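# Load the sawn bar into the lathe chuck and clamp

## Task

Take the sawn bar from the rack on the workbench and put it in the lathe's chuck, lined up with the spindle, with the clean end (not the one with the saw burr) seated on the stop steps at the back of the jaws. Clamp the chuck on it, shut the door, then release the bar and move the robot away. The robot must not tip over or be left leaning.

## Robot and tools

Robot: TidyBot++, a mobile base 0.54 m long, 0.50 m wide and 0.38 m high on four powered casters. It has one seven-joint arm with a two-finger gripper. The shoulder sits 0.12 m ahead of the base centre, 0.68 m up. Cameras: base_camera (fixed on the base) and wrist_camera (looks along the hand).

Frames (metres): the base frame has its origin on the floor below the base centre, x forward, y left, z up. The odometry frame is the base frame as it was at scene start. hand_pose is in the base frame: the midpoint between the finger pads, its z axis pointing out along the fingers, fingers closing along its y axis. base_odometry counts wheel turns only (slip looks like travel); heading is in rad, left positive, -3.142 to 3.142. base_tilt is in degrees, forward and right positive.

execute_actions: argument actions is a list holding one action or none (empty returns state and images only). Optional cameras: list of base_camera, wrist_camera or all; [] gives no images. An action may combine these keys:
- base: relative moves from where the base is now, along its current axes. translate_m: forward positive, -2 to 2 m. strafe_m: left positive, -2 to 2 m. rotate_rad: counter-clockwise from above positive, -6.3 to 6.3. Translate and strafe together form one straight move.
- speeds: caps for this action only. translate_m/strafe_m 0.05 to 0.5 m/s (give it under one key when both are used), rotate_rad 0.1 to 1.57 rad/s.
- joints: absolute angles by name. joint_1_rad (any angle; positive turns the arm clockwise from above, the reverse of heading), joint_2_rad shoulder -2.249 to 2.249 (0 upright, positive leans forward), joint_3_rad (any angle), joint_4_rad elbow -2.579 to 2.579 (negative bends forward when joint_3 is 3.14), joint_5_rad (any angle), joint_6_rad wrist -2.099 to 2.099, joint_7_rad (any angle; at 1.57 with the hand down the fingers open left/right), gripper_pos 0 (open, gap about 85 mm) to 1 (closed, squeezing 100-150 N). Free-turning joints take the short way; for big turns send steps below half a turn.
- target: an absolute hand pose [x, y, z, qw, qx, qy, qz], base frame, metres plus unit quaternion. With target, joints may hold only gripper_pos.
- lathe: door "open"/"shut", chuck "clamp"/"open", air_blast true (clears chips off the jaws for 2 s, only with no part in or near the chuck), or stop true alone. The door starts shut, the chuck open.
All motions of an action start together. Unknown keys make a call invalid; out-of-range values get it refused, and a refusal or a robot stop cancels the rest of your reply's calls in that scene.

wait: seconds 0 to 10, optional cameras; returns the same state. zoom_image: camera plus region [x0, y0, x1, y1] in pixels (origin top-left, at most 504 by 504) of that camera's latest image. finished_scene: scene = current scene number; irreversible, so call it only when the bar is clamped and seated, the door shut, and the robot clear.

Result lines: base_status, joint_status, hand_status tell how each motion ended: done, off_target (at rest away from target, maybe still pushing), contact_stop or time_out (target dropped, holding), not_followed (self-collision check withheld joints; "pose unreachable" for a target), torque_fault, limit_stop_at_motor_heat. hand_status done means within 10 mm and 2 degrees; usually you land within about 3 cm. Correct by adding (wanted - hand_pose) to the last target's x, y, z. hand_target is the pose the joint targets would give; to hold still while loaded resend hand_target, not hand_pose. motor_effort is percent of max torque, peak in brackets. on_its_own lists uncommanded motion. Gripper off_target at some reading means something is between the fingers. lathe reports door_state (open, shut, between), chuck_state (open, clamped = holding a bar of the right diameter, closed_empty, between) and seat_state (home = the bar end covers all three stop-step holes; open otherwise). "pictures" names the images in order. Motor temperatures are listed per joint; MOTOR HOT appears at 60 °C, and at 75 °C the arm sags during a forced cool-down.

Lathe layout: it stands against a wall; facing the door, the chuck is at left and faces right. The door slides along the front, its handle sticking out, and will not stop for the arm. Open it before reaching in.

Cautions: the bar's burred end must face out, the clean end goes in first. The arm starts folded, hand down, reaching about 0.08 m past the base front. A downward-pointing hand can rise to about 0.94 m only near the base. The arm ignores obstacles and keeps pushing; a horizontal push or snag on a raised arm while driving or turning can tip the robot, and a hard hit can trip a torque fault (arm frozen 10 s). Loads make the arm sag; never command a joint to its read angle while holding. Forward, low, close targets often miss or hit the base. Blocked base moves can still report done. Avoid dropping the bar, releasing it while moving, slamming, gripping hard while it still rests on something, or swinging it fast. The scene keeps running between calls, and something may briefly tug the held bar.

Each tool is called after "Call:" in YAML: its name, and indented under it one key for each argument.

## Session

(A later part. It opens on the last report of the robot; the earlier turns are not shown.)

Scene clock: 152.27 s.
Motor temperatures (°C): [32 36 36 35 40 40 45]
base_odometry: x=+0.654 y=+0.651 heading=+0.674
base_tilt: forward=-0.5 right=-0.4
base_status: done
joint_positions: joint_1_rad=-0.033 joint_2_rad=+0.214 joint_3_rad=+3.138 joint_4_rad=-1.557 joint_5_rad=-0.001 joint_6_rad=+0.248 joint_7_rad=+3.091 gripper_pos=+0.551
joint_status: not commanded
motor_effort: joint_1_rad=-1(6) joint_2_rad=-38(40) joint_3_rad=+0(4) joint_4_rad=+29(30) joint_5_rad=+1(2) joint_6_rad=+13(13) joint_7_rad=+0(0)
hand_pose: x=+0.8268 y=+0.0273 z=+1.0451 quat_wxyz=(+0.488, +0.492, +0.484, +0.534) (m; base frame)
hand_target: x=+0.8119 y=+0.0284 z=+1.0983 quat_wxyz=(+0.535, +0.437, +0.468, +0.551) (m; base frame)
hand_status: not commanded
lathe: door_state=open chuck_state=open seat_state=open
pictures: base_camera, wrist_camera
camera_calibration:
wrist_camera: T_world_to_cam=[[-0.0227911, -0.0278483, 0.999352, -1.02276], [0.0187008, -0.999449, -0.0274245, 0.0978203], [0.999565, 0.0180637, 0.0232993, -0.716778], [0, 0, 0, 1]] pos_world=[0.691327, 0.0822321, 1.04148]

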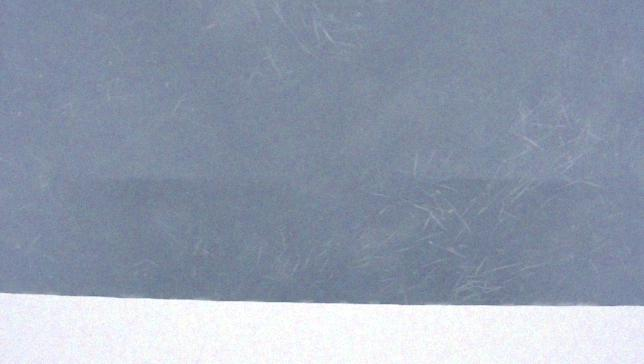

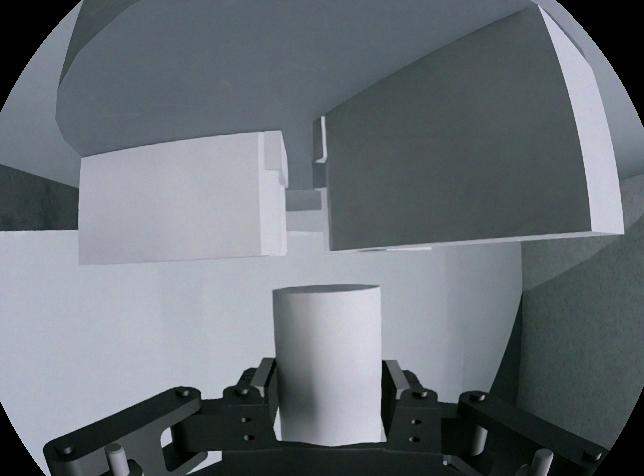

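Call:
execute_actions:
  actions:
    - {"joints":{"joint_1_rad":-0.022},"base":{"strafe_m":-0.03},"speeds":{"strafe_m":0.1}}
  cameras: ["wrist_camera"]

Call:
zoom_image:
  camera: "wrist_camera"
  region: [240, 80, 440, 230]

Call:
execute_actions:
  actions:
    - {"base":{"strafe_m":0.034},"speeds":{"strafe_m":0.1}}
  cameras: ["wrist_camera"]

Call:
zoom_image:
  camera: "wrist_camera"
  region: [240, 150, 440, 300]

Scene clock: 154.33 s.
Motor temperatures (°C): [32 36 36 35 40 40 45]
base_odometry: x=+0.672 y=+0.628 heading=+0.675
base_tilt: forward=-0.6 right=-0.4
base_status: done
joint_positions: joint_1_rad=-0.025 joint_2_rad=+0.214 joint_3_rad=+3.139 joint_4_rad=-1.557 joint_5_rad=-0.001 joint_6_rad=+0.248 joint_7_rad=+3.091 gripper_pos=+0.551
joint_status: all done
motor_effort: joint_1_rad=+0(4) joint_2_rad=-38(39) joint_3_rad=-1(3) joint_4_rad=+28(30) joint_5_rad=+0(2) joint_6_rad=+13(13) joint_7_rad=+0(0)
hand_pose: x=+0.8271 y=+0.0201 z=+1.0451 quat_wxyz=(+0.491, +0.494, +0.482, +0.531) (m; base frame)
hand_target: x=+0.8121 y=+0.0229 z=+1.0983 quat_wxyz=(+0.537, +0.439, +0.466, +0.549) (m; base frame)
hand_status: not commanded
lathe: door_state=open chuck_state=open seat_state=open
pictures: wrist_camera
camera_calibration:
wrist_camera: T_world_to_cam=[[-0.0230887, -0.0271707, 0.999364, -1.02272], [0.00835567, -0.999601, -0.0269841, 0.0987257], [0.999699, 0.00772733, 0.0233066, -0.716819], [0, 0, 0, 1]] pos_world=[0.692165, 0.0764373, 1.04144]

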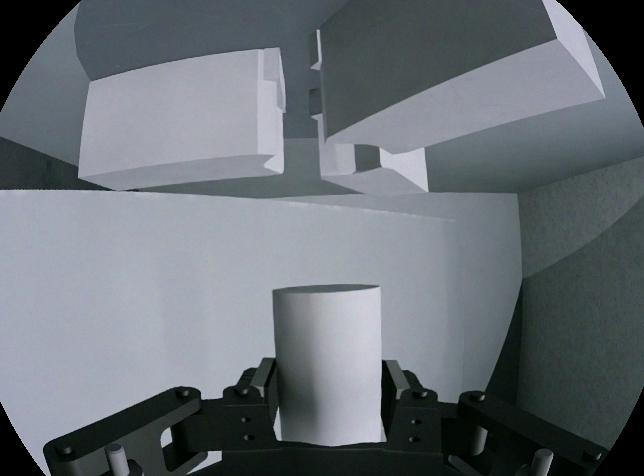

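Scaled by 2.520.

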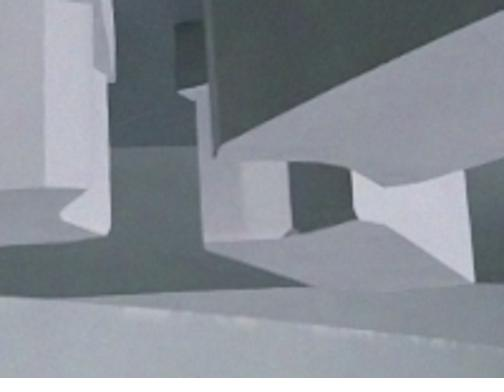

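Scene clock: 155.17 s.
Motor temperatures (°C): [32 36 36 35 40 40 45]
base_odometry: x=+0.651 y=+0.654 heading=+0.675
base_tilt: forward=-0.5 right=-0.4
base_status: done
joint_positions: joint_1_rad=-0.025 joint_2_rad=+0.214 joint_3_rad=+3.138 joint_4_rad=-1.557 joint_5_rad=+0.000 joint_6_rad=+0.248 joint_7_rad=+3.091 gripper_pos=+0.551
joint_status: not commanded
motor_effort: joint_1_rad=+0(3) joint_2_rad=-38(39) joint_3_rad=+0(2) joint_4_rad=+29(30) joint_5_rad=+0(2) joint_6_rad=+12(13) joint_7_rad=+0(1)
hand_pose: x=+0.8271 y=+0.0210 z=+1.0451 quat_wxyz=(+0.491, +0.494, +0.482, +0.532) (m; base frame)
hand_target: x=+0.8121 y=+0.0229 z=+1.0983 quat_wxyz=(+0.537, +0.439, +0.466, +0.549) (m; base frame)
hand_status: not commanded
lathe: door_state=open chuck_state=open seat_state=open
pictures: wrist_camera
camera_calibration:
wrist_camera: T_world_to_cam=[[-0.0230462, -0.0273929, 0.999359, -1.02273], [0.0097509, -0.999583, -0.0271742, 0.0986636], [0.999687, 0.00911839, 0.0233037, -0.716803], [0, 0, 0, 1]] pos_world=[0.692047, 0.077143, 1.04146]

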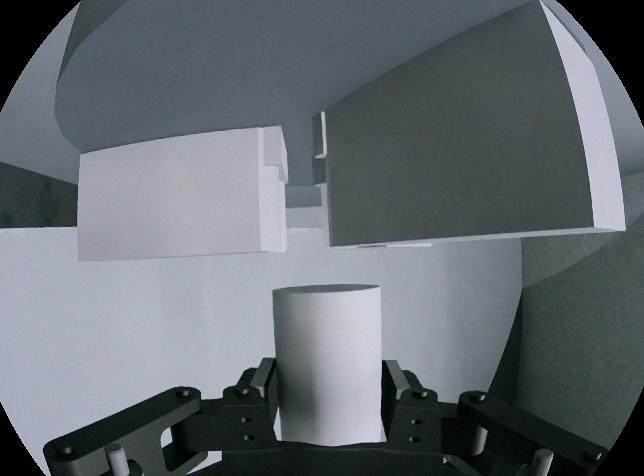

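Scaled by 2.520.

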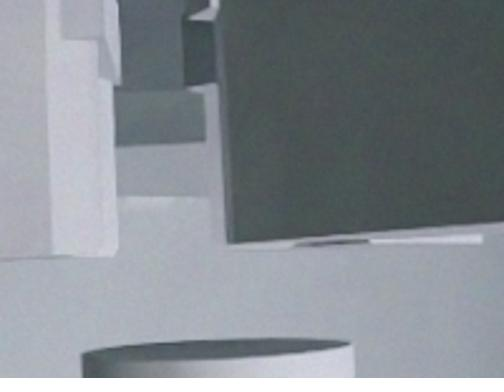

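Call:
execute_actions:
  actions:
    - {"joints":{"joint_4_rad":-1.526},"base":{"strafe_m":0.0095,"translate_m":0.0025},"speeds":{"strafe_m":0.1}}
  cameras: ["wrist_camera"]

Call:
zoom_image:
  camera: "wrist_camera"
  region: [250, 230, 350, 330]

Call:
zoom_image:
  camera: "wrist_camera"
  region: [320, 230, 420, 330]

Scene clock: 158.47 s.
Motor temperatures (°C): [32 36 36 35 40 40 45]
base_odometry: x=+0.647 y=+0.663 heading=+0.675
base_tilt: forward=-0.6 right=-0.4
base_status: done
joint_positions: joint_1_rad=-0.025 joint_2_rad=+0.214 joint_3_rad=+3.138 joint_4_rad=-1.549 joint_5_rad=+0.000 joint_6_rad=+0.248 joint_7_rad=+3.091 gripper_pos=+0.551
joint_status: all done
motor_effort: joint_1_rad=-1(4) joint_2_rad=-38(41) joint_3_rad=+0(2) joint_4_rad=+29(30) joint_5_rad=+1(2) joint_6_rad=+12(13) joint_7_rad=+0(1)
hand_pose: x=+0.8274 y=+0.0218 z=+1.0502 quat_wxyz=(+0.492, +0.491, +0.480, +0.534) (m; base frame)
hand_target: x=+0.8118 y=+0.0229 z=+1.1161 quat_wxyz=(+0.543, +0.432, +0.458, +0.556) (m; base frame)
hand_status: not commanded
lathe: door_state=open chuck_state=open seat_state=open
pictures: wrist_camera
camera_calibration:
wrist_camera: T_world_to_cam=[[-0.0313188, -0.0277895, 0.999123, -1.02074], [0.0111917, -0.999561, -0.0274508, 0.0987225], [0.999447, 0.0103221, 0.031616, -0.725793], [0, 0, 0, 1]] pos_world=[0.692318, 0.0778051, 1.0455]

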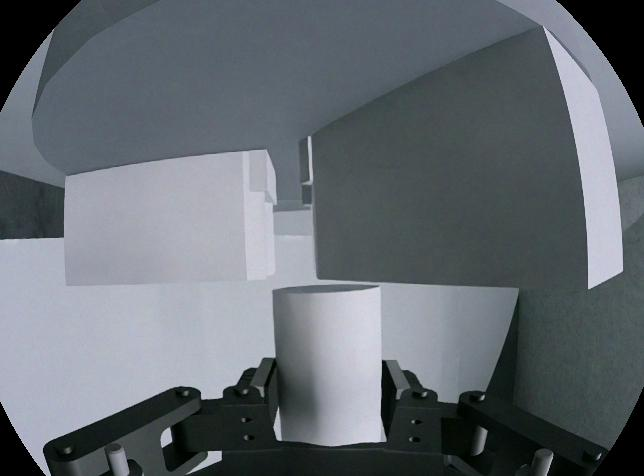

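Scaled by 5.040.

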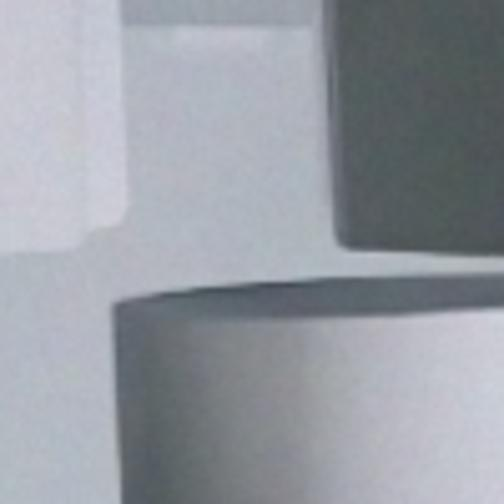

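Scaled by 5.040.

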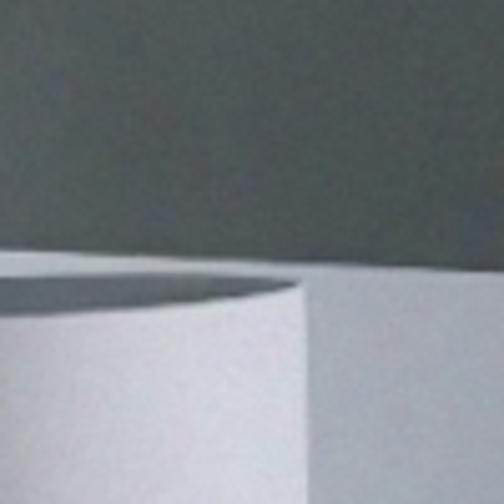

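Call:
execute_actions:
  actions:
    - {"joints":{"joint_4_rad":-1.547},"base":{"strafe_m":0.003},"speeds":{"strafe_m":0.1}}
  cameras: ["wrist_camera"]

Call:
zoom_image:
  camera: "wrist_camera"
  region: [250, 230, 350, 330]

Call:
zoom_image:
  camera: "wrist_camera"
  region: [320, 230, 420, 330]

Scene clock: 159.87 s.
Motor temperatures (°C): [32 36 36 35 40 40 45]
base_odometry: x=+0.645 y=+0.665 heading=+0.675
base_tilt: forward=-0.5 right=-0.4
base_status: done
joint_positions: joint_1_rad=-0.025 joint_2_rad=+0.214 joint_3_rad=+3.138 joint_4_rad=-1.556 joint_5_rad=+0.000 joint_6_rad=+0.248 joint_7_rad=+3.091 gripper_pos=+0.551
joint_status: all done
motor_effort: joint_1_rad=-1(4) joint_2_rad=-38(39) joint_3_rad=+0(4) joint_4_rad=+28(30) joint_5_rad=+0(2) joint_6_rad=+12(13) joint_7_rad=+0(0)
hand_pose: x=+0.8271 y=+0.0212 z=+1.0460 quat_wxyz=(+0.491, +0.493, +0.482, +0.532) (m; base frame)
hand_target: x=+0.8121 y=+0.0229 z=+1.1032 quat_wxyz=(+0.539, +0.437, +0.464, +0.551) (m; base frame)
hand_status: not commanded
lathe: door_state=open chuck_state=open seat_state=open
pictures: wrist_camera
camera_calibration:
wrist_camera: T_world_to_cam=[[-0.0244794, -0.0273782, 0.999325, -1.02239], [0.0101304, -0.99958, -0.027137, 0.098548], [0.999649, 0.00945925, 0.0247465, -0.718306], [0, 0, 0, 1]] pos_world=[0.692028, 0.0773101, 1.04215]

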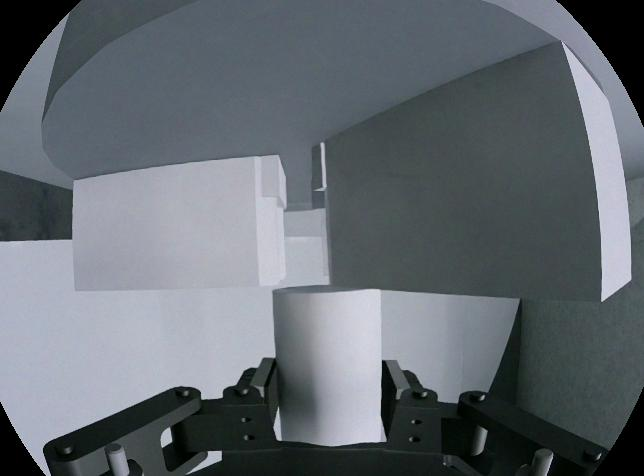

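Scaled by 5.040.

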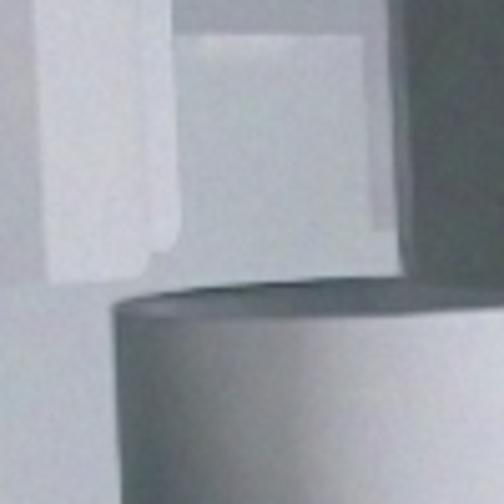

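Scaled by 5.040.

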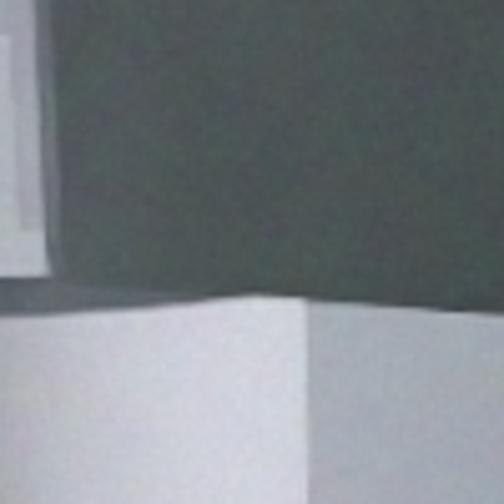

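Call:
execute_actions:
  actions:
    - {"joints":{"joint_4_rad":-1.529},"base":{"translate_m":0.0025},"speeds":{"translate_m":0.1}}
  cameras: []

Call:
execute_actions:
  actions:
    - {"base":{"strafe_m":0.012},"speeds":{"strafe_m":0.1}}
  cameras: ["wrist_camera"]

Call:
zoom_image:
  camera: "wrist_camera"
  region: [250, 230, 350, 330]

Scene clock: 162.57 s.
Motor temperatures (°C): [32 36 36 35 40 40 45]
base_odometry: x=+0.647 y=+0.667 heading=+0.675
base_tilt: forward=-0.5 right=-0.4
base_status: done
joint_positions: joint_1_rad=-0.025 joint_2_rad=+0.213 joint_3_rad=+3.138 joint_4_rad=-1.552 joint_5_rad=+0.000 joint_6_rad=+0.249 joint_7_rad=+3.091 gripper_pos=+0.551
joint_status: all done
motor_effort: joint_1_rad=-1(1) joint_2_rad=-38(45) joint_3_rad=+0(1) joint_4_rad=+29(31) joint_5_rad=+1(2) joint_6_rad=+12(13) joint_7_rad=+0(0)
hand_pose: x=+0.8269 y=+0.0212 z=+1.0495 quat_wxyz=(+0.492, +0.492, +0.480, +0.534) (m; base frame)
hand_target: x=+0.8118 y=+0.0229 z=+1.1143 quat_wxyz=(+0.543, +0.432, +0.459, +0.555) (m; base frame)
hand_status: not commanded
lathe: door_state=open chuck_state=open seat_state=open
pictures: none
No camera images: "cameras" was empty.

Scene clock: 163.20 s.
Motor temperatures (°C): [32 36 36 35 40 40 45]
base_odometry: x=+0.640 y=+0.676 heading=+0.676
base_tilt: forward=-0.5 right=-0.4
base_status: done
joint_positions: joint_1_rad=-0.018 joint_2_rad=+0.213 joint_3_rad=+3.144 joint_4_rad=-1.552 joint_5_rad=+0.000 joint_6_rad=+0.249 joint_7_rad=+3.091 gripper_pos=+0.551
joint_status: not commanded
motor_effort: joint_1_rad=-2(4) joint_2_rad=-38(39) joint_3_rad=-2(4) joint_4_rad=+28(29) joint_5_rad=+0(2) joint_6_rad=+12(13) joint_7_rad=+0(1)
hand_pose: x=+0.8272 y=+0.0128 z=+1.0496 quat_wxyz=(+0.496, +0.494, +0.477, +0.530) (m; base frame)
hand_target: x=+0.8118 y=+0.0229 z=+1.1143 quat_wxyz=(+0.543, +0.432, +0.459, +0.555) (m; base frame)
hand_status: not commanded
lathe: door_state=open chuck_state=open seat_state=open
pictures: wrist_camera
camera_calibration:
wrist_camera: T_world_to_cam=[[-0.031036, -0.0258511, 0.999184, -1.0207], [-0.00222044, -0.999661, -0.0259324, 0.0991911], [0.999516, -0.00302347, 0.0309681, -0.724701], [0, 0, 0, 1]] pos_world=[0.692892, 0.0705801, 1.04489]

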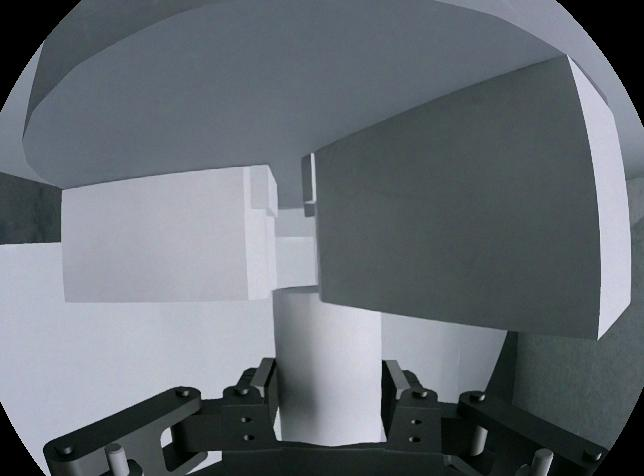

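Scaled by 5.040.

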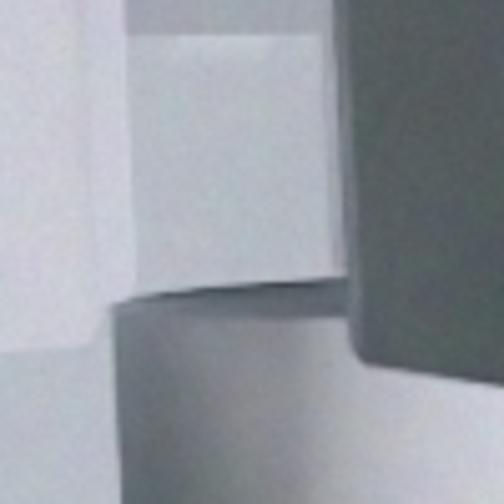

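Call:
execute_actions:
  actions:
    - {"joints":{"joint_4_rad":-1.543},"base":{"strafe_m":-0.010},"speeds":{"strafe_m":0.1}}
  cameras: []

Call:
execute_actions:
  actions:
    - {"base":{"strafe_m":0.010},"speeds":{"strafe_m":0.1}}
  cameras: ["wrist_camera"]

Call:
zoom_image:
  camera: "wrist_camera"
  region: [250, 230, 350, 330]

Scene clock: 164.47 s.
Motor temperatures (°C): [32 36 36 35 40 40 45]
base_odometry: x=+0.646 y=+0.669 heading=+0.676
base_tilt: forward=-0.6 right=-0.4
base_status: done
joint_positions: joint_1_rad=-0.020 joint_2_rad=+0.213 joint_3_rad=+3.142 joint_4_rad=-1.554 joint_5_rad=+0.000 joint_6_rad=+0.249 joint_7_rad=+3.091 gripper_pos=+0.551
joint_status: all done
motor_effort: joint_1_rad=+0(6) joint_2_rad=-37(40) joint_3_rad=+0(4) joint_4_rad=+29(30) joint_5_rad=+1(1) joint_6_rad=+12(13) joint_7_rad=+0(0)
hand_pose: x=+0.8270 y=+0.0150 z=+1.0480 quat_wxyz=(+0.495, +0.494, +0.479, +0.531) (m; base frame)
hand_target: x=+0.8120 y=+0.0229 z=+1.1057 quat_wxyz=(+0.540, +0.436, +0.463, +0.552) (m; base frame)
hand_status: not commanded
lathe: door_state=open chuck_state=open seat_state=open
pictures: none
No camera images: "cameras" was empty.

Scene clock: 165.07 s.
Motor temperatures (°C): [32 36 36 35 40 40 45]
base_odometry: x=+0.640 y=+0.676 heading=+0.676
base_tilt: forward=-0.6 right=-0.4
base_status: done
joint_positions: joint_1_rad=-0.017 joint_2_rad=+0.213 joint_3_rad=+3.144 joint_4_rad=-1.554 joint_5_rad=+0.000 joint_6_rad=+0.249 joint_7_rad=+3.091 gripper_pos=+0.551
joint_status: not commanded
motor_effort: joint_1_rad=-1(4) joint_2_rad=-38(39) joint_3_rad=+0(3) joint_4_rad=+29(29) joint_5_rad=+1(1) joint_6_rad=+12(13) joint_7_rad=+0(1)
hand_pose: x=+0.8271 y=+0.0119 z=+1.0480 quat_wxyz=(+0.496, +0.495, +0.478, +0.529) (m; base frame)
hand_target: x=+0.8120 y=+0.0229 z=+1.1057 quat_wxyz=(+0.540, +0.436, +0.463, +0.552) (m; base frame)
hand_status: not commanded
lathe: door_state=open chuck_state=open seat_state=open
pictures: wrist_camera
camera_calibration:
wrist_camera: T_world_to_cam=[[-0.0286122, -0.0255872, 0.999263, -1.02124], [-0.00357627, -0.999663, -0.0256999, 0.0991285], [0.999584, -0.00430896, 0.0285111, -0.72202], [0, 0, 0, 1]] pos_world=[0.692855, 0.0698532, 1.04362]

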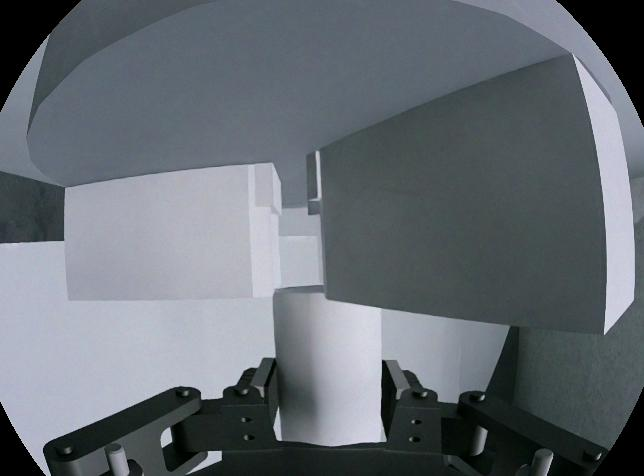

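Scaled by 5.040.

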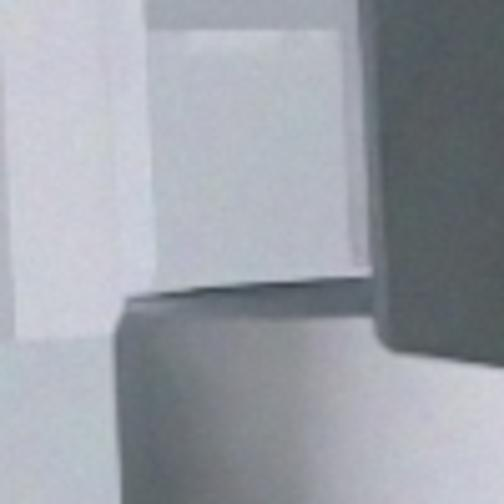

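Call:
execute_actions:
  actions:
    - {"base":{"strafe_m":0.006},"speeds":{"strafe_m":0.1}}
  cameras: ["wrist_camera"]

Call:
zoom_image:
  camera: "wrist_camera"
  region: [250, 230, 350, 330]

Scene clock: 165.97 s.
Motor temperatures (°C): [32 36 36 35 40 40 45]
base_odometry: x=+0.636 y=+0.681 heading=+0.677
base_tilt: forward=-0.5 right=-0.4
base_status: done
joint_positions: joint_1_rad=-0.012 joint_2_rad=+0.213 joint_3_rad=+3.148 joint_4_rad=-1.554 joint_5_rad=+0.000 joint_6_rad=+0.250 joint_7_rad=+3.091 gripper_pos=+0.551
joint_status: not commanded
motor_effort: joint_1_rad=-2(6) joint_2_rad=-37(38) joint_3_rad=-1(5) joint_4_rad=+28(29) joint_5_rad=+0(2) joint_6_rad=+12(12) joint_7_rad=+0(1)
hand_pose: x=+0.8272 y=+0.0058 z=+1.0480 quat_wxyz=(+0.499, +0.497, +0.476, +0.527) (m; base frame)
hand_target: x=+0.8120 y=+0.0229 z=+1.1057 quat_wxyz=(+0.540, +0.436, +0.463, +0.552) (m; base frame)
hand_status: not commanded
lathe: door_state=open chuck_state=open seat_state=open
pictures: wrist_camera
camera_calibration:
wrist_camera: T_world_to_cam=[[-0.0289762, -0.0243525, 0.999283, -1.02115], [-0.0127172, -0.999613, -0.0247293, 0.0995293], [0.999499, -0.0134246, 0.0286553, -0.7222], [0, 0, 0, 1]] pos_world=[0.693515, 0.0649279, 1.04357]

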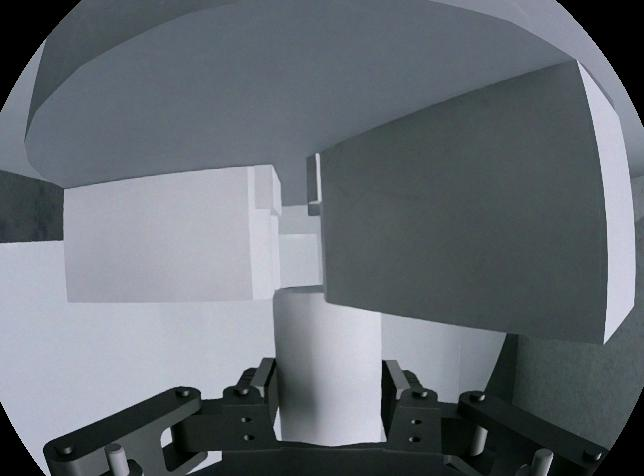

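Scaled by 5.040.

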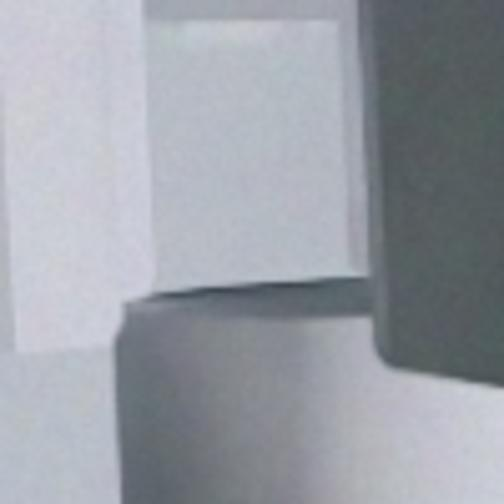

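Call:
execute_actions:
  actions:
    - {"base":{"strafe_m":-0.016,"translate_m":-0.005},"speeds":{"strafe_m":0.1}}
  cameras: []

Call:
execute_actions:
  actions:
    - {"joints":{"joint_1_rad":-0.026},"base":{"strafe_m":0.01},"speeds":{"strafe_m":0.1}}
  cameras: ["wrist_camera"]

Call:
zoom_image:
  camera: "wrist_camera"
  region: [250, 230, 350, 330]

Scene clock: 168.80 s.
Motor temperatures (°C): [32 36 36 35 40 40 45]
base_odometry: x=+0.642 y=+0.666 heading=+0.677
base_tilt: forward=-0.5 right=-0.4
base_status: done
joint_positions: joint_1_rad=-0.017 joint_2_rad=+0.213 joint_3_rad=+3.144 joint_4_rad=-1.554 joint_5_rad=+0.000 joint_6_rad=+0.250 joint_7_rad=+3.091 gripper_pos=+0.551
joint_status: not commanded
motor_effort: joint_1_rad=-1(4) joint_2_rad=-38(39) joint_3_rad=-1(3) joint_4_rad=+28(29) joint_5_rad=+2(2) joint_6_rad=+12(13) joint_7_rad=+0(1)
hand_pose: x=+0.8271 y=+0.0118 z=+1.0481 quat_wxyz=(+0.496, +0.495, +0.478, +0.529) (m; base frame)
hand_target: x=+0.8120 y=+0.0229 z=+1.1057 quat_wxyz=(+0.540, +0.436, +0.463, +0.552) (m; base frame)
hand_status: not commanded
lathe: door_state=open chuck_state=open seat_state=open
pictures: none
No camera images: "cameras" was empty.

Scene clock: 169.40 s.
Motor temperatures (°C): [32 36 36 35 40 40 45]
base_odometry: x=+0.636 y=+0.674 heading=+0.677
base_tilt: forward=-0.6 right=-0.4
base_status: done
joint_positions: joint_1_rad=-0.019 joint_2_rad=+0.213 joint_3_rad=+3.145 joint_4_rad=-1.554 joint_5_rad=+0.000 joint_6_rad=+0.250 joint_7_rad=+3.091 gripper_pos=+0.551
joint_status: all done
motor_effort: joint_1_rad=-2(5) joint_2_rad=-37(40) joint_3_rad=-1(4) joint_4_rad=+29(30) joint_5_rad=+1(2) joint_6_rad=+12(13) joint_7_rad=+0(1)
hand_pose: x=+0.8270 y=+0.0128 z=+1.0483 quat_wxyz=(+0.496, +0.495, +0.478, +0.530) (m; base frame)
hand_target: x=+0.8119 y=+0.0257 z=+1.1057 quat_wxyz=(+0.538, +0.435, +0.464, +0.553) (m; base frame)
hand_status: not commanded
lathe: door_state=open chuck_state=open seat_state=open
pictures: wrist_camera
camera_calibration:
wrist_camera: T_world_to_cam=[[-0.0291256, -0.0253559, 0.999254, -1.02105], [-0.00237607, -0.999674, -0.0254358, 0.0987533], [0.999573, -0.00311513, 0.0290559, -0.722503], [0, 0, 0, 1]] pos_world=[0.69269, 0.0705808, 1.04379]

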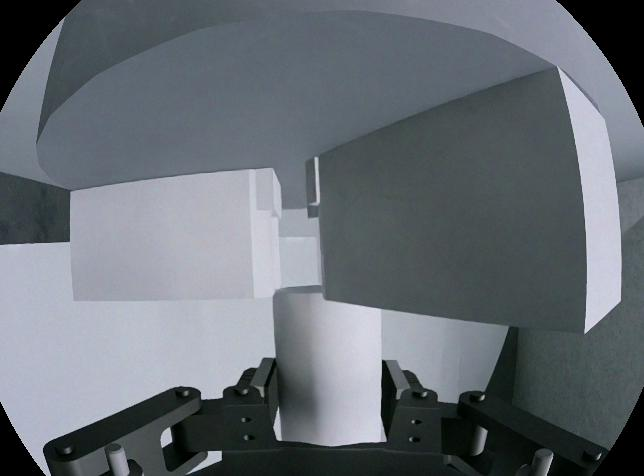

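Scaled by 5.040.

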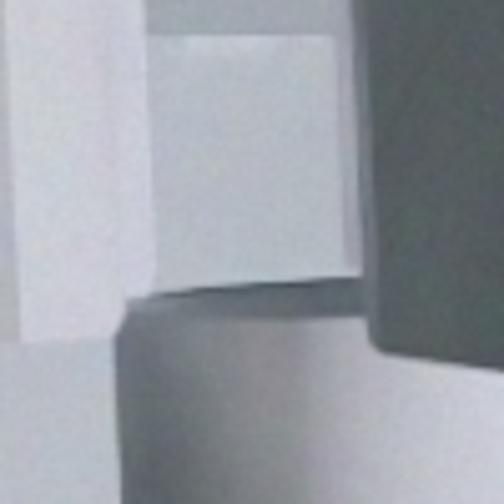

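Call:
execute_actions:
  actions:
    - {"base":{"strafe_m":-0.012,"translate_m":-0.005},"speeds":{"strafe_m":0.1}}
  cameras: []

Call:
execute_actions:
  actions:
    - {"base":{"strafe_m":0.015},"speeds":{"strafe_m":0.1}}
  cameras: ["wrist_camera"]

Call:
zoom_image:
  camera: "wrist_camera"
  region: [250, 230, 350, 330]

Scene clock: 174.27 s.
Motor temperatures (°C): [32 36 36 35 40 40 45]
base_odometry: x=+0.639 y=+0.661 heading=+0.677
base_tilt: forward=-0.5 right=-0.4
base_status: done
joint_positions: joint_1_rad=-0.022 joint_2_rad=+0.213 joint_3_rad=+3.143 joint_4_rad=-1.554 joint_5_rad=+0.000 joint_6_rad=+0.250 joint_7_rad=+3.091 gripper_pos=+0.551
joint_status: not commanded
motor_effort: joint_1_rad=-1(4) joint_2_rad=-39(39) joint_3_rad=-1(3) joint_4_rad=+29(29) joint_5_rad=+1(2) joint_6_rad=+12(13) joint_7_rad=+0(1)
hand_pose: x=+0.8269 y=+0.0160 z=+1.0484 quat_wxyz=(+0.495, +0.494, +0.479, +0.531) (m; base frame)
hand_target: x=+0.8119 y=+0.0257 z=+1.1057 quat_wxyz=(+0.538, +0.435, +0.464, +0.553) (m; base frame)
hand_status: not commanded
lathe: door_state=open chuck_state=open seat_state=open
pictures: none
No camera images: "cameras" was empty.

Scene clock: 174.97 s.
Motor temperatures (°C): [32 36 36 35 40 40 45]
base_odometry: x=+0.630 y=+0.673 heading=+0.677
base_tilt: forward=-0.5 right=-0.4
base_status: done
joint_positions: joint_1_rad=-0.028 joint_2_rad=+0.213 joint_3_rad=+3.139 joint_4_rad=-1.554 joint_5_rad=+0.000 joint_6_rad=+0.250 joint_7_rad=+3.091 gripper_pos=+0.551
joint_status: not commanded
motor_effort: joint_1_rad=-1(5) joint_2_rad=-38(39) joint_3_rad=+0(3) joint_4_rad=+29(29) joint_5_rad=+1(2) joint_6_rad=+12(13) joint_7_rad=+0(1)
hand_pose: x=+0.8266 y=+0.0226 z=+1.0484 quat_wxyz=(+0.492, +0.492, +0.481, +0.534) (m; base frame)
hand_target: x=+0.8119 y=+0.0257 z=+1.1057 quat_wxyz=(+0.538, +0.435, +0.464, +0.553) (m; base frame)
hand_status: not commanded
lathe: door_state=open chuck_state=open seat_state=open
pictures: wrist_camera
camera_calibration:
wrist_camera: T_world_to_cam=[[-0.0288663, -0.0269677, 0.999219, -1.02105], [0.0121652, -0.999571, -0.0266258, 0.0978075], [0.999509, 0.0113871, 0.029182, -0.722535], [0, 0, 0, 1]] pos_world=[0.691517, 0.0784578, 1.04394]

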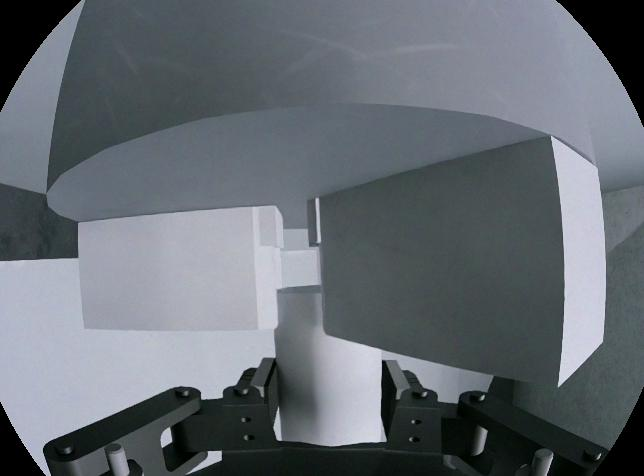

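Scaled by 5.040.

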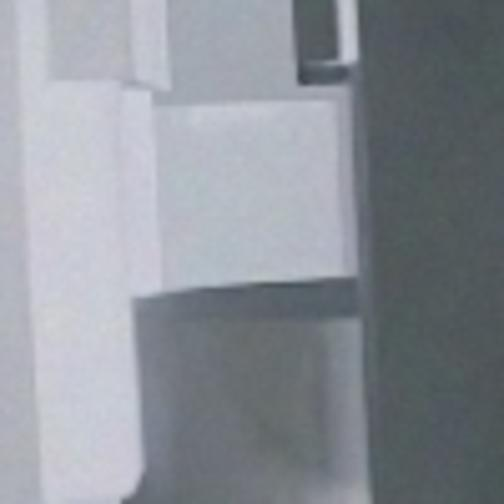

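Call:
execute_actions:
  actions:
    - {"base":{"strafe_m":0.01},"speeds":{"strafe_m":0.05}}
  cameras: ["wrist_camera"]

Scene clock: 176.00 s.
Motor temperatures (°C): [32 36 36 35 40 40 45]
base_odometry: x=+0.624 y=+0.681 heading=+0.677
base_tilt: forward=-0.6 right=-0.4
base_status: done
joint_positions: joint_1_rad=-0.029 joint_2_rad=+0.213 joint_3_rad=+3.138 joint_4_rad=-1.554 joint_5_rad=+0.000 joint_6_rad=+0.250 joint_7_rad=+3.091 gripper_pos=+0.551
joint_status: not commanded
motor_effort: joint_1_rad=-1(5) joint_2_rad=-37(40) joint_3_rad=+0(4) joint_4_rad=+29(29) joint_5_rad=+1(2) joint_6_rad=+12(13) joint_7_rad=+0(0)
hand_pose: x=+0.8265 y=+0.0246 z=+1.0484 quat_wxyz=(+0.491, +0.491, +0.482, +0.535) (m; base frame)
hand_target: x=+0.8119 y=+0.0257 z=+1.1057 quat_wxyz=(+0.538, +0.435, +0.464, +0.553) (m; base frame)
hand_status: not commanded
lathe: door_state=open chuck_state=open seat_state=open
pictures: wrist_camera
camera_calibration:
wrist_camera: T_world_to_cam=[[-0.02878, -0.0273058, 0.999213, -1.02106], [0.0150753, -0.999525, -0.0268801, 0.0976345], [0.999472, 0.0142898, 0.029178, -0.722514], [0, 0, 0, 1]] pos_world=[0.691275, 0.0800319, 1.04396]

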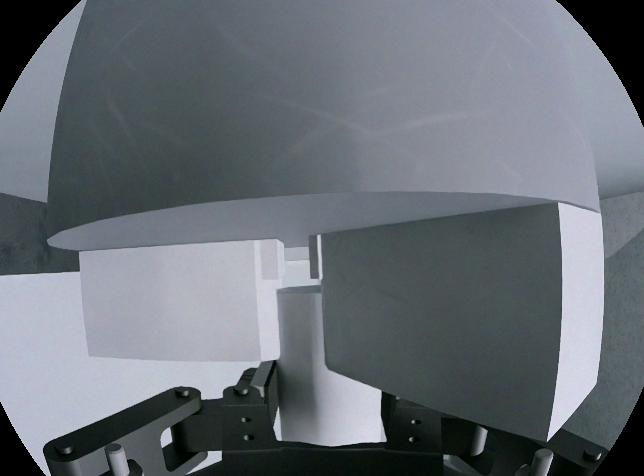

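Call:
execute_actions:
  actions:
    - {"base":{"strafe_m":0.003},"speeds":{"strafe_m":0.05}}
  cameras: ["wrist_camera"]

Call:
zoom_image:
  camera: "wrist_camera"
  region: [230, 250, 350, 400]

Scene clock: 177.17 s.
Motor temperatures (°C): [32 36 36 35 40 40 45]
base_odometry: x=+0.622 y=+0.683 heading=+0.678
base_tilt: forward=-0.6 right=-0.4
base_status: done
joint_positions: joint_1_rad=-0.028 joint_2_rad=+0.213 joint_3_rad=+3.139 joint_4_rad=-1.554 joint_5_rad=+0.000 joint_6_rad=+0.250 joint_7_rad=+3.091 gripper_pos=+0.551
joint_status: not commanded
motor_effort: joint_1_rad=+0(5) joint_2_rad=-37(39) joint_3_rad=+0(3) joint_4_rad=+29(30) joint_5_rad=+1(2) joint_6_rad=+12(13) joint_7_rad=+0(1)
hand_pose: x=+0.8266 y=+0.0231 z=+1.0484 quat_wxyz=(+0.492, +0.491, +0.481, +0.534) (m; base frame)
hand_target: x=+0.8119 y=+0.0257 z=+1.1057 quat_wxyz=(+0.538, +0.435, +0.464, +0.553) (m; base frame)
hand_status: not commanded
lathe: door_state=open chuck_state=open seat_state=open
pictures: wrist_camera
camera_calibration:
wrist_camera: T_world_to_cam=[[-0.0288455, -0.0270561, 0.999218, -1.02105], [0.0128628, -0.999561, -0.026694, 0.097771], [0.999501, 0.0120828, 0.0291809, -0.72253], [0, 0, 0, 1]] pos_world=[0.691459, 0.0788326, 1.04395]

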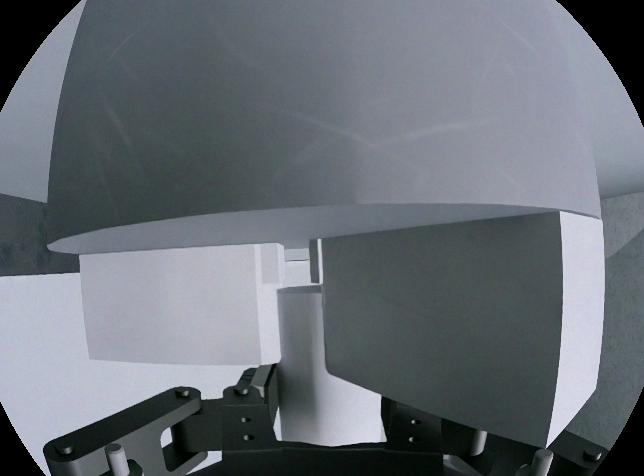

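Scaled by 3.360.

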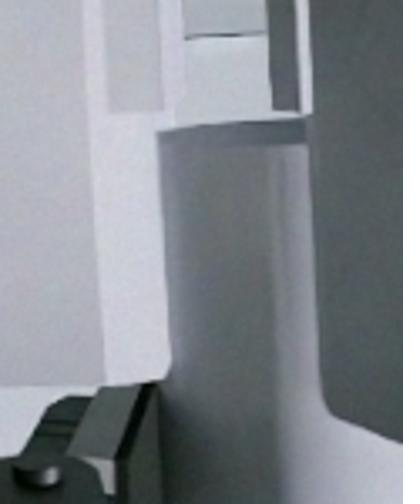

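Call:
execute_actions:
  actions:
    - {"lathe":{"chuck":"clamp"},"base":{"strafe_m":-0.001},"speeds":{"strafe_m":0.05}}
  cameras: []

Call:
wait:
  seconds: 1
  cameras: ["wrist_camera"]

Scene clock: 178.00 s.
Motor temperatures (°C): [32 37 36 35 40 40 45]
base_odometry: x=+0.622 y=+0.682 heading=+0.678
base_tilt: forward=-0.6 right=-0.4
base_status: done
joint_positions: joint_1_rad=-0.029 joint_2_rad=+0.213 joint_3_rad=+3.138 joint_4_rad=-1.554 joint_5_rad=+0.000 joint_6_rad=+0.250 joint_7_rad=+3.091 gripper_pos=+0.551
joint_status: not commanded
motor_effort: joint_1_rad=+0(4) joint_2_rad=-36(40) joint_3_rad=+0(3) joint_4_rad=+27(30) joint_5_rad=+1(2) joint_6_rad=+11(13) joint_7_rad=+0(1)
hand_pose: x=+0.8266 y=+0.0236 z=+1.0485 quat_wxyz=(+0.491, +0.491, +0.482, +0.534) (m; base frame)
hand_target: x=+0.8119 y=+0.0257 z=+1.1057 quat_wxyz=(+0.538, +0.435, +0.464, +0.553) (m; base frame)
hand_status: not commanded
lathe: door_state=open chuck_state=between seat_state=open
pictures: none
No camera images: "cameras" was empty.

Scene clock: 179.00 s.
Motor temperatures (°C): [32 37 36 35 40 40 45]
base_odometry: x=+0.622 y=+0.682 heading=+0.678
base_tilt: forward=-0.6 right=-0.4
base_status: done
joint_positions: joint_1_rad=-0.028 joint_2_rad=+0.213 joint_3_rad=+3.139 joint_4_rad=-1.554 joint_5_rad=+0.010 joint_6_rad=+0.253 joint_7_rad=+3.091 gripper_pos=+0.551
joint_status: not commanded
motor_effort: joint_1_rad=-1(4) joint_2_rad=-39(40) joint_3_rad=-1(3) joint_4_rad=+27(30) joint_5_rad=+0(2) joint_6_rad=+11(13) joint_7_rad=-1(1)
hand_pose: x=+0.8268 y=+0.0237 z=+1.0492 quat_wxyz=(+0.494, +0.488, +0.484, +0.533) (m; base frame)
hand_target: x=+0.8119 y=+0.0257 z=+1.1057 quat_wxyz=(+0.538, +0.435, +0.464, +0.553) (m; base frame)
hand_status: not commanded
wait: 1.00 s; at rest by 0.53 s
lathe: door_state=open chuck_state=clamped seat_state=open
pictures: wrist_camera
camera_calibration:
wrist_camera: T_world_to_cam=[[-0.0321815, -0.0167761, 0.999341, -1.01945], [0.0145408, -0.999761, -0.0163149, 0.0860915], [0.999376, 0.0140062, 0.0324177, -0.7261], [0, 0, 0, 1]] pos_world=[0.691588, 0.0791385, 1.04372]

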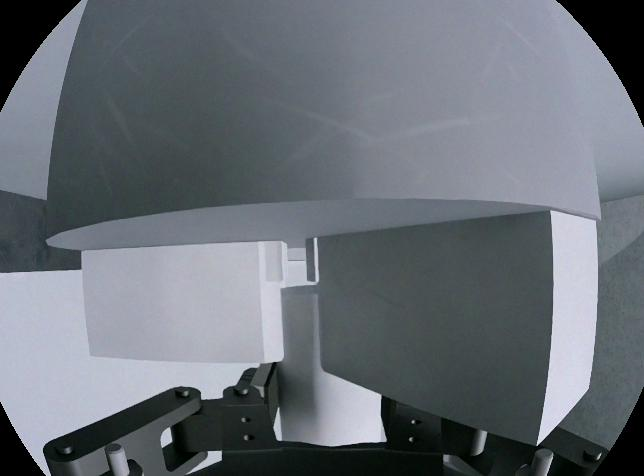

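Call:
execute_actions:
  actions:
    - {"joints":{"gripper_pos":0.4}}
  cameras: ["wrist_camera"]

Call:
execute_actions:
  actions:
    - {"base":{"strafe_m":-0.014},"speeds":{"strafe_m":0.1}}
  cameras: ["wrist_camera"]

Scene clock: 181.40 s.
Motor temperatures (°C): [32 37 36 35 40 40 45]
base_odometry: x=+0.622 y=+0.682 heading=+0.678
base_tilt: forward=-0.5 right=-0.4
base_status: not commanded
joint_positions: joint_1_rad=-0.028 joint_2_rad=+0.212 joint_3_rad=+3.139 joint_4_rad=-1.553 joint_5_rad=+0.010 joint_6_rad=+0.261 joint_7_rad=+3.091 gripper_pos=+0.400
joint_status: all done
motor_effort: joint_1_rad=+0(2) joint_2_rad=-38(44) joint_3_rad=+0(1) joint_4_rad=+28(30) joint_5_rad=+1(1) joint_6_rad=+12(14) joint_7_rad=+0(1)
hand_pose: x=+0.8260 y=+0.0237 z=+1.0534 quat_wxyz=(+0.497, +0.485, +0.481, +0.535) (m; base frame)
hand_target: x=+0.8119 y=+0.0257 z=+1.1057 quat_wxyz=(+0.538, +0.435, +0.464, +0.553) (m; base frame)
hand_status: not commanded
lathe: door_state=open chuck_state=clamped seat_state=open
pictures: wrist_camera
camera_calibration:
wrist_camera: T_world_to_cam=[[-0.0427923, -0.0171167, 0.998937, -1.01449], [0.0147941, -0.999754, -0.016497, 0.0861559], [0.998974, 0.0140724, 0.043035, -0.736324], [0, 0, 0, 1]] pos_world=[0.690882, 0.0791319, 1.04652]

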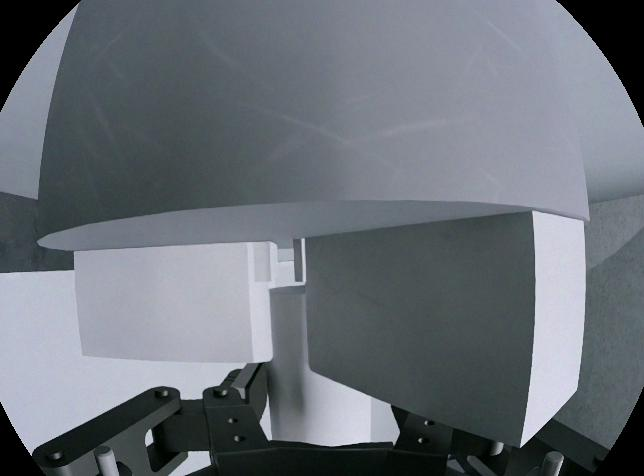

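Scene clock: 182.03 s.
Motor temperatures (°C): [32 37 36 35 40 40 45]
base_odometry: x=+0.631 y=+0.671 heading=+0.677
base_tilt: forward=-0.6 right=-0.4
base_status: done
joint_positions: joint_1_rad=-0.036 joint_2_rad=+0.212 joint_3_rad=+3.131 joint_4_rad=-1.553 joint_5_rad=+0.010 joint_6_rad=+0.261 joint_7_rad=+3.091 gripper_pos=+0.400
joint_status: not commanded
motor_effort: joint_1_rad=+2(3) joint_2_rad=-38(38) joint_3_rad=+2(3) joint_4_rad=+28(29) joint_5_rad=+0(1) joint_6_rad=+12(13) joint_7_rad=+0(1)
hand_pose: x=+0.8254 y=+0.0340 z=+1.0536 quat_wxyz=(+0.492, +0.481, +0.484, +0.540) (m; base frame)
hand_target: x=+0.8119 y=+0.0257 z=+1.1057 quat_wxyz=(+0.538, +0.435, +0.464, +0.553) (m; base frame)
hand_status: not commanded
lathe: door_state=open chuck_state=clamped seat_state=open
pictures: wrist_camera
camera_calibration:
wrist_camera: T_world_to_cam=[[-0.0426577, -0.0194895, 0.9989, -1.0145], [0.0303614, -0.999373, -0.0182022, 0.0854655], [0.998628, 0.0295515, 0.0432227, -0.736319], [0, 0, 0, 1]] pos_world=[0.689438, 0.087399, 1.04677]

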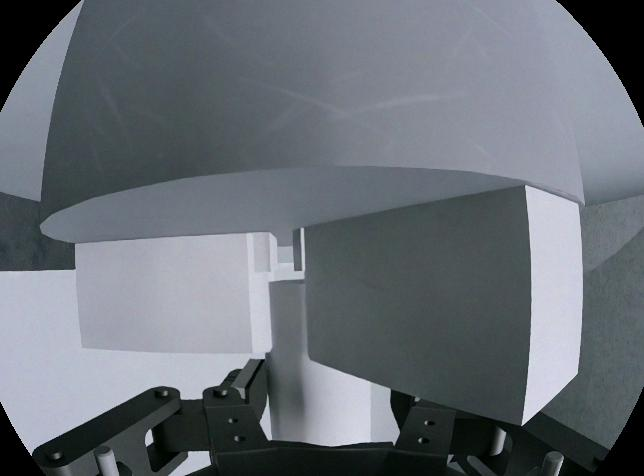

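Call:
execute_actions:
  actions:
    - {"joints":{"gripper_pos":0.2}}
  cameras: ["wrist_camera"]

Scene clock: 182.90 s.
Motor temperatures (°C): [32 37 36 35 40 40 45]
base_odometry: x=+0.631 y=+0.671 heading=+0.677
base_tilt: forward=-0.6 right=-0.4
base_status: not commanded
joint_positions: joint_1_rad=-0.035 joint_2_rad=+0.206 joint_3_rad=+3.133 joint_4_rad=-1.551 joint_5_rad=+0.010 joint_6_rad=+0.270 joint_7_rad=+3.091 gripper_pos=+0.200
joint_status: all done
motor_effort: joint_1_rad=-1(1) joint_2_rad=-36(37) joint_3_rad=+0(2) joint_4_rad=+26(28) joint_5_rad=+0(1) joint_6_rad=+11(11) joint_7_rad=-1(1)
hand_pose: x=+0.8232 y=+0.0326 z=+1.0618 quat_wxyz=(+0.497, +0.478, +0.480, +0.543) (m; base frame)
hand_target: x=+0.8119 y=+0.0257 z=+1.1057 quat_wxyz=(+0.538, +0.435, +0.464, +0.553) (m; base frame)
hand_status: not commanded
lathe: door_state=open chuck_state=clamped seat_state=open
pictures: wrist_camera
camera_calibration:
wrist_camera: T_world_to_cam=[[-0.05933, -0.0198283, 0.998041, -1.00815], [0.0286727, -0.999424, -0.0181513, 0.0856075], [0.997827, 0.0275396, 0.0598643, -0.751378], [0, 0, 0, 1]] pos_world=[0.687477, 0.086261, 1.05271]

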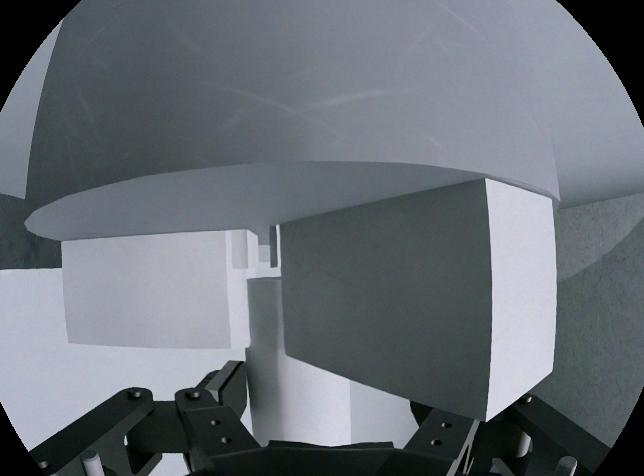

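Call:
execute_actions:
  actions:
    - {"joints":{"joint_1_rad":-0.026,"joint_2_rad":0.205,"joint_3_rad":3.14,"joint_4_rad":-1.552,"joint_5_rad":0.02,"joint_6_rad":0.265,"joint_7_rad":3.1,"gripper_pos":0.2}}
  cameras: ["wrist_camera"]

Scene clock: 184.13 s.
Motor temperatures (°C): [32 37 36 35 40 40 45]
base_odometry: x=+0.631 y=+0.671 heading=+0.677
base_tilt: forward=-0.6 right=-0.4
base_status: not commanded
joint_positions: joint_1_rad=-0.035 joint_2_rad=+0.205 joint_3_rad=+3.133 joint_4_rad=-1.551 joint_5_rad=+0.010 joint_6_rad=+0.259 joint_7_rad=+3.091 gripper_pos=+0.200
joint_status: all done
motor_effort: joint_1_rad=-1(1) joint_2_rad=-31(36) joint_3_rad=-1(1) joint_4_rad=+23(27) joint_5_rad=+1(1) joint_6_rad=+8(10) joint_7_rad=+0(1)
hand_pose: x=+0.8233 y=+0.0326 z=+1.0587 quat_wxyz=(+0.494, +0.480, +0.482, +0.541) (m; base frame)
hand_target: x=+0.8235 y=+0.0223 z=+1.0600 quat_wxyz=(+0.505, +0.477, +0.482, +0.533) (m; base frame)
hand_status: not commanded
lathe: door_state=open chuck_state=clamped seat_state=open
pictures: wrist_camera
camera_calibration:
wrist_camera: T_world_to_cam=[[-0.0490542, -0.0193447, 0.998609, -1.01422], [0.0283965, -0.999435, -0.0179658, 0.0855597], [0.998392, 0.0274757, 0.0495758, -0.740855], [0, 0, 0, 1]] pos_world=[0.687483, 0.0862471, 1.05107]

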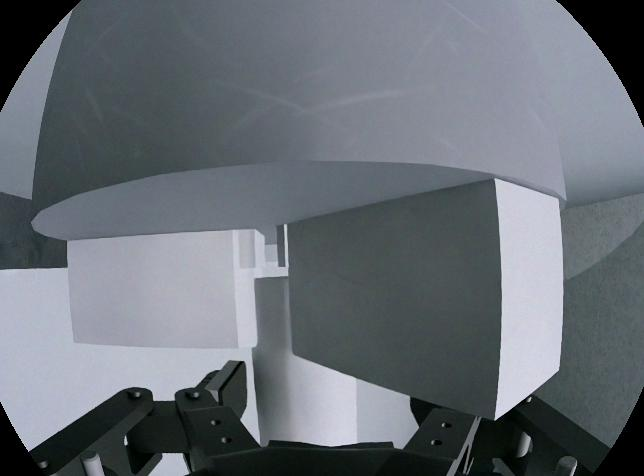

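Call:
execute_actions:
  actions:
    - {"base":{"strafe_m":-0.012},"speeds":{"strafe_m":0.1},"joints":{"joint_1_rad":-0.016,"joint_2_rad":0.208,"joint_3_rad":3.15,"joint_4_rad":-1.566,"joint_5_rad":0.02,"joint_6_rad":0.265,"joint_7_rad":3.1,"gripper_pos":0.2}}
  cameras: ["wrist_camera"]

Scene clock: 185.47 s.
Motor temperatures (°C): [32 37 36 35 40 40 45]
base_odometry: x=+0.639 y=+0.662 heading=+0.677
base_tilt: forward=-0.5 right=-0.4
base_status: done
joint_positions: joint_1_rad=-0.020 joint_2_rad=+0.205 joint_3_rad=+3.146 joint_4_rad=-1.553 joint_5_rad=+0.010 joint_6_rad=+0.259 joint_7_rad=+3.091 gripper_pos=+0.200
joint_status: all done
motor_effort: joint_1_rad=-1(3) joint_2_rad=-31(33) joint_3_rad=+0(3) joint_4_rad=+23(24) joint_5_rad=+1(2) joint_6_rad=+8(9) joint_7_rad=-1(2)
hand_pose: x=+0.8240 y=+0.0135 z=+1.0576 quat_wxyz=(+0.502, +0.487, +0.477, +0.532) (m; base frame)
hand_target: x=+0.8245 y=+0.0091 z=+1.0492 quat_wxyz=(+0.507, +0.486, +0.483, +0.524) (m; base frame)
hand_status: not commanded
lathe: door_state=open chuck_state=clamped seat_state=open
pictures: wrist_camera
camera_calibration:
wrist_camera: T_world_to_cam=[[-0.0477733, -0.0152218, 0.998742, -1.01462], [-0.000177089, -0.999884, -0.0152477, 0.0870987], [0.998858, -0.000905299, 0.0477651, -0.739072], [0, 0, 0, 1]] pos_world=[0.689772, 0.0709752, 1.04997]

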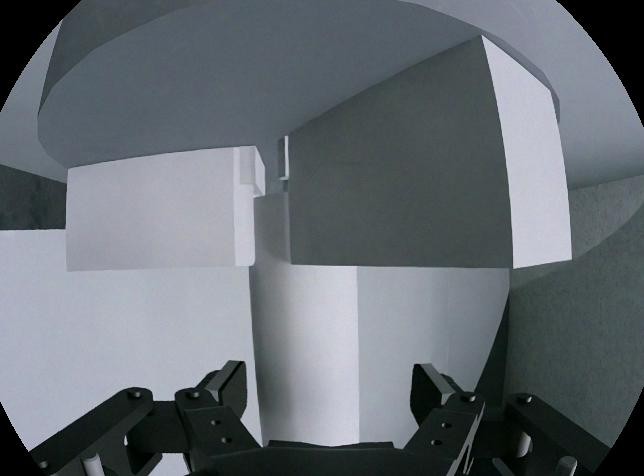

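Call:
execute_actions:
  actions:
    - {"base":{"strafe_m":0.010},"speeds":{"strafe_m":0.1},"joints":{"joint_4_rad":-1.576,"joint_2_rad":0.212,"gripper_pos":0.2}}
  cameras: ["wrist_camera"]

Scene clock: 186.60 s.
Motor temperatures (°C): [32 37 36 35 40 40 45]
base_odometry: x=+0.633 y=+0.670 heading=+0.678
base_tilt: forward=-0.5 right=-0.4
base_status: done
joint_positions: joint_1_rad=-0.020 joint_2_rad=+0.205 joint_3_rad=+3.147 joint_4_rad=-1.556 joint_5_rad=+0.010 joint_6_rad=+0.259 joint_7_rad=+3.091 gripper_pos=+0.200
joint_status: all done
motor_effort: joint_1_rad=-1(4) joint_2_rad=-30(34) joint_3_rad=+0(3) joint_4_rad=+23(24) joint_5_rad=+0(1) joint_6_rad=+8(9) joint_7_rad=+0(1)
hand_pose: x=+0.8239 y=+0.0131 z=+1.0553 quat_wxyz=(+0.502, +0.488, +0.477, +0.531) (m; base frame)
hand_target: x=+0.8255 y=+0.0091 z=+1.0402 quat_wxyz=(+0.503, +0.490, +0.486, +0.520) (m; base frame)
hand_status: not commanded
lathe: door_state=open chuck_state=clamped seat_state=open
pictures: wrist_camera
camera_calibration:
wrist_camera: T_world_to_cam=[[-0.0441767, -0.0149854, 0.998911, -1.01554], [-0.000924981, -0.999886, -0.0150409, 0.0870284], [0.999023, -0.00158843, 0.0441578, -0.735168], [0, 0, 0, 1]] pos_world=[0.689667, 0.0706326, 1.0482]

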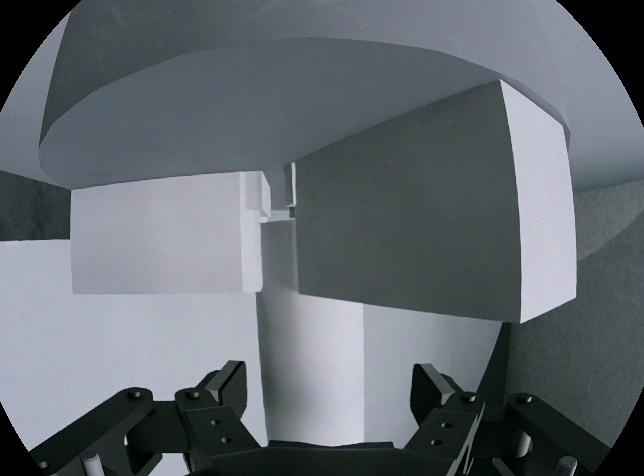

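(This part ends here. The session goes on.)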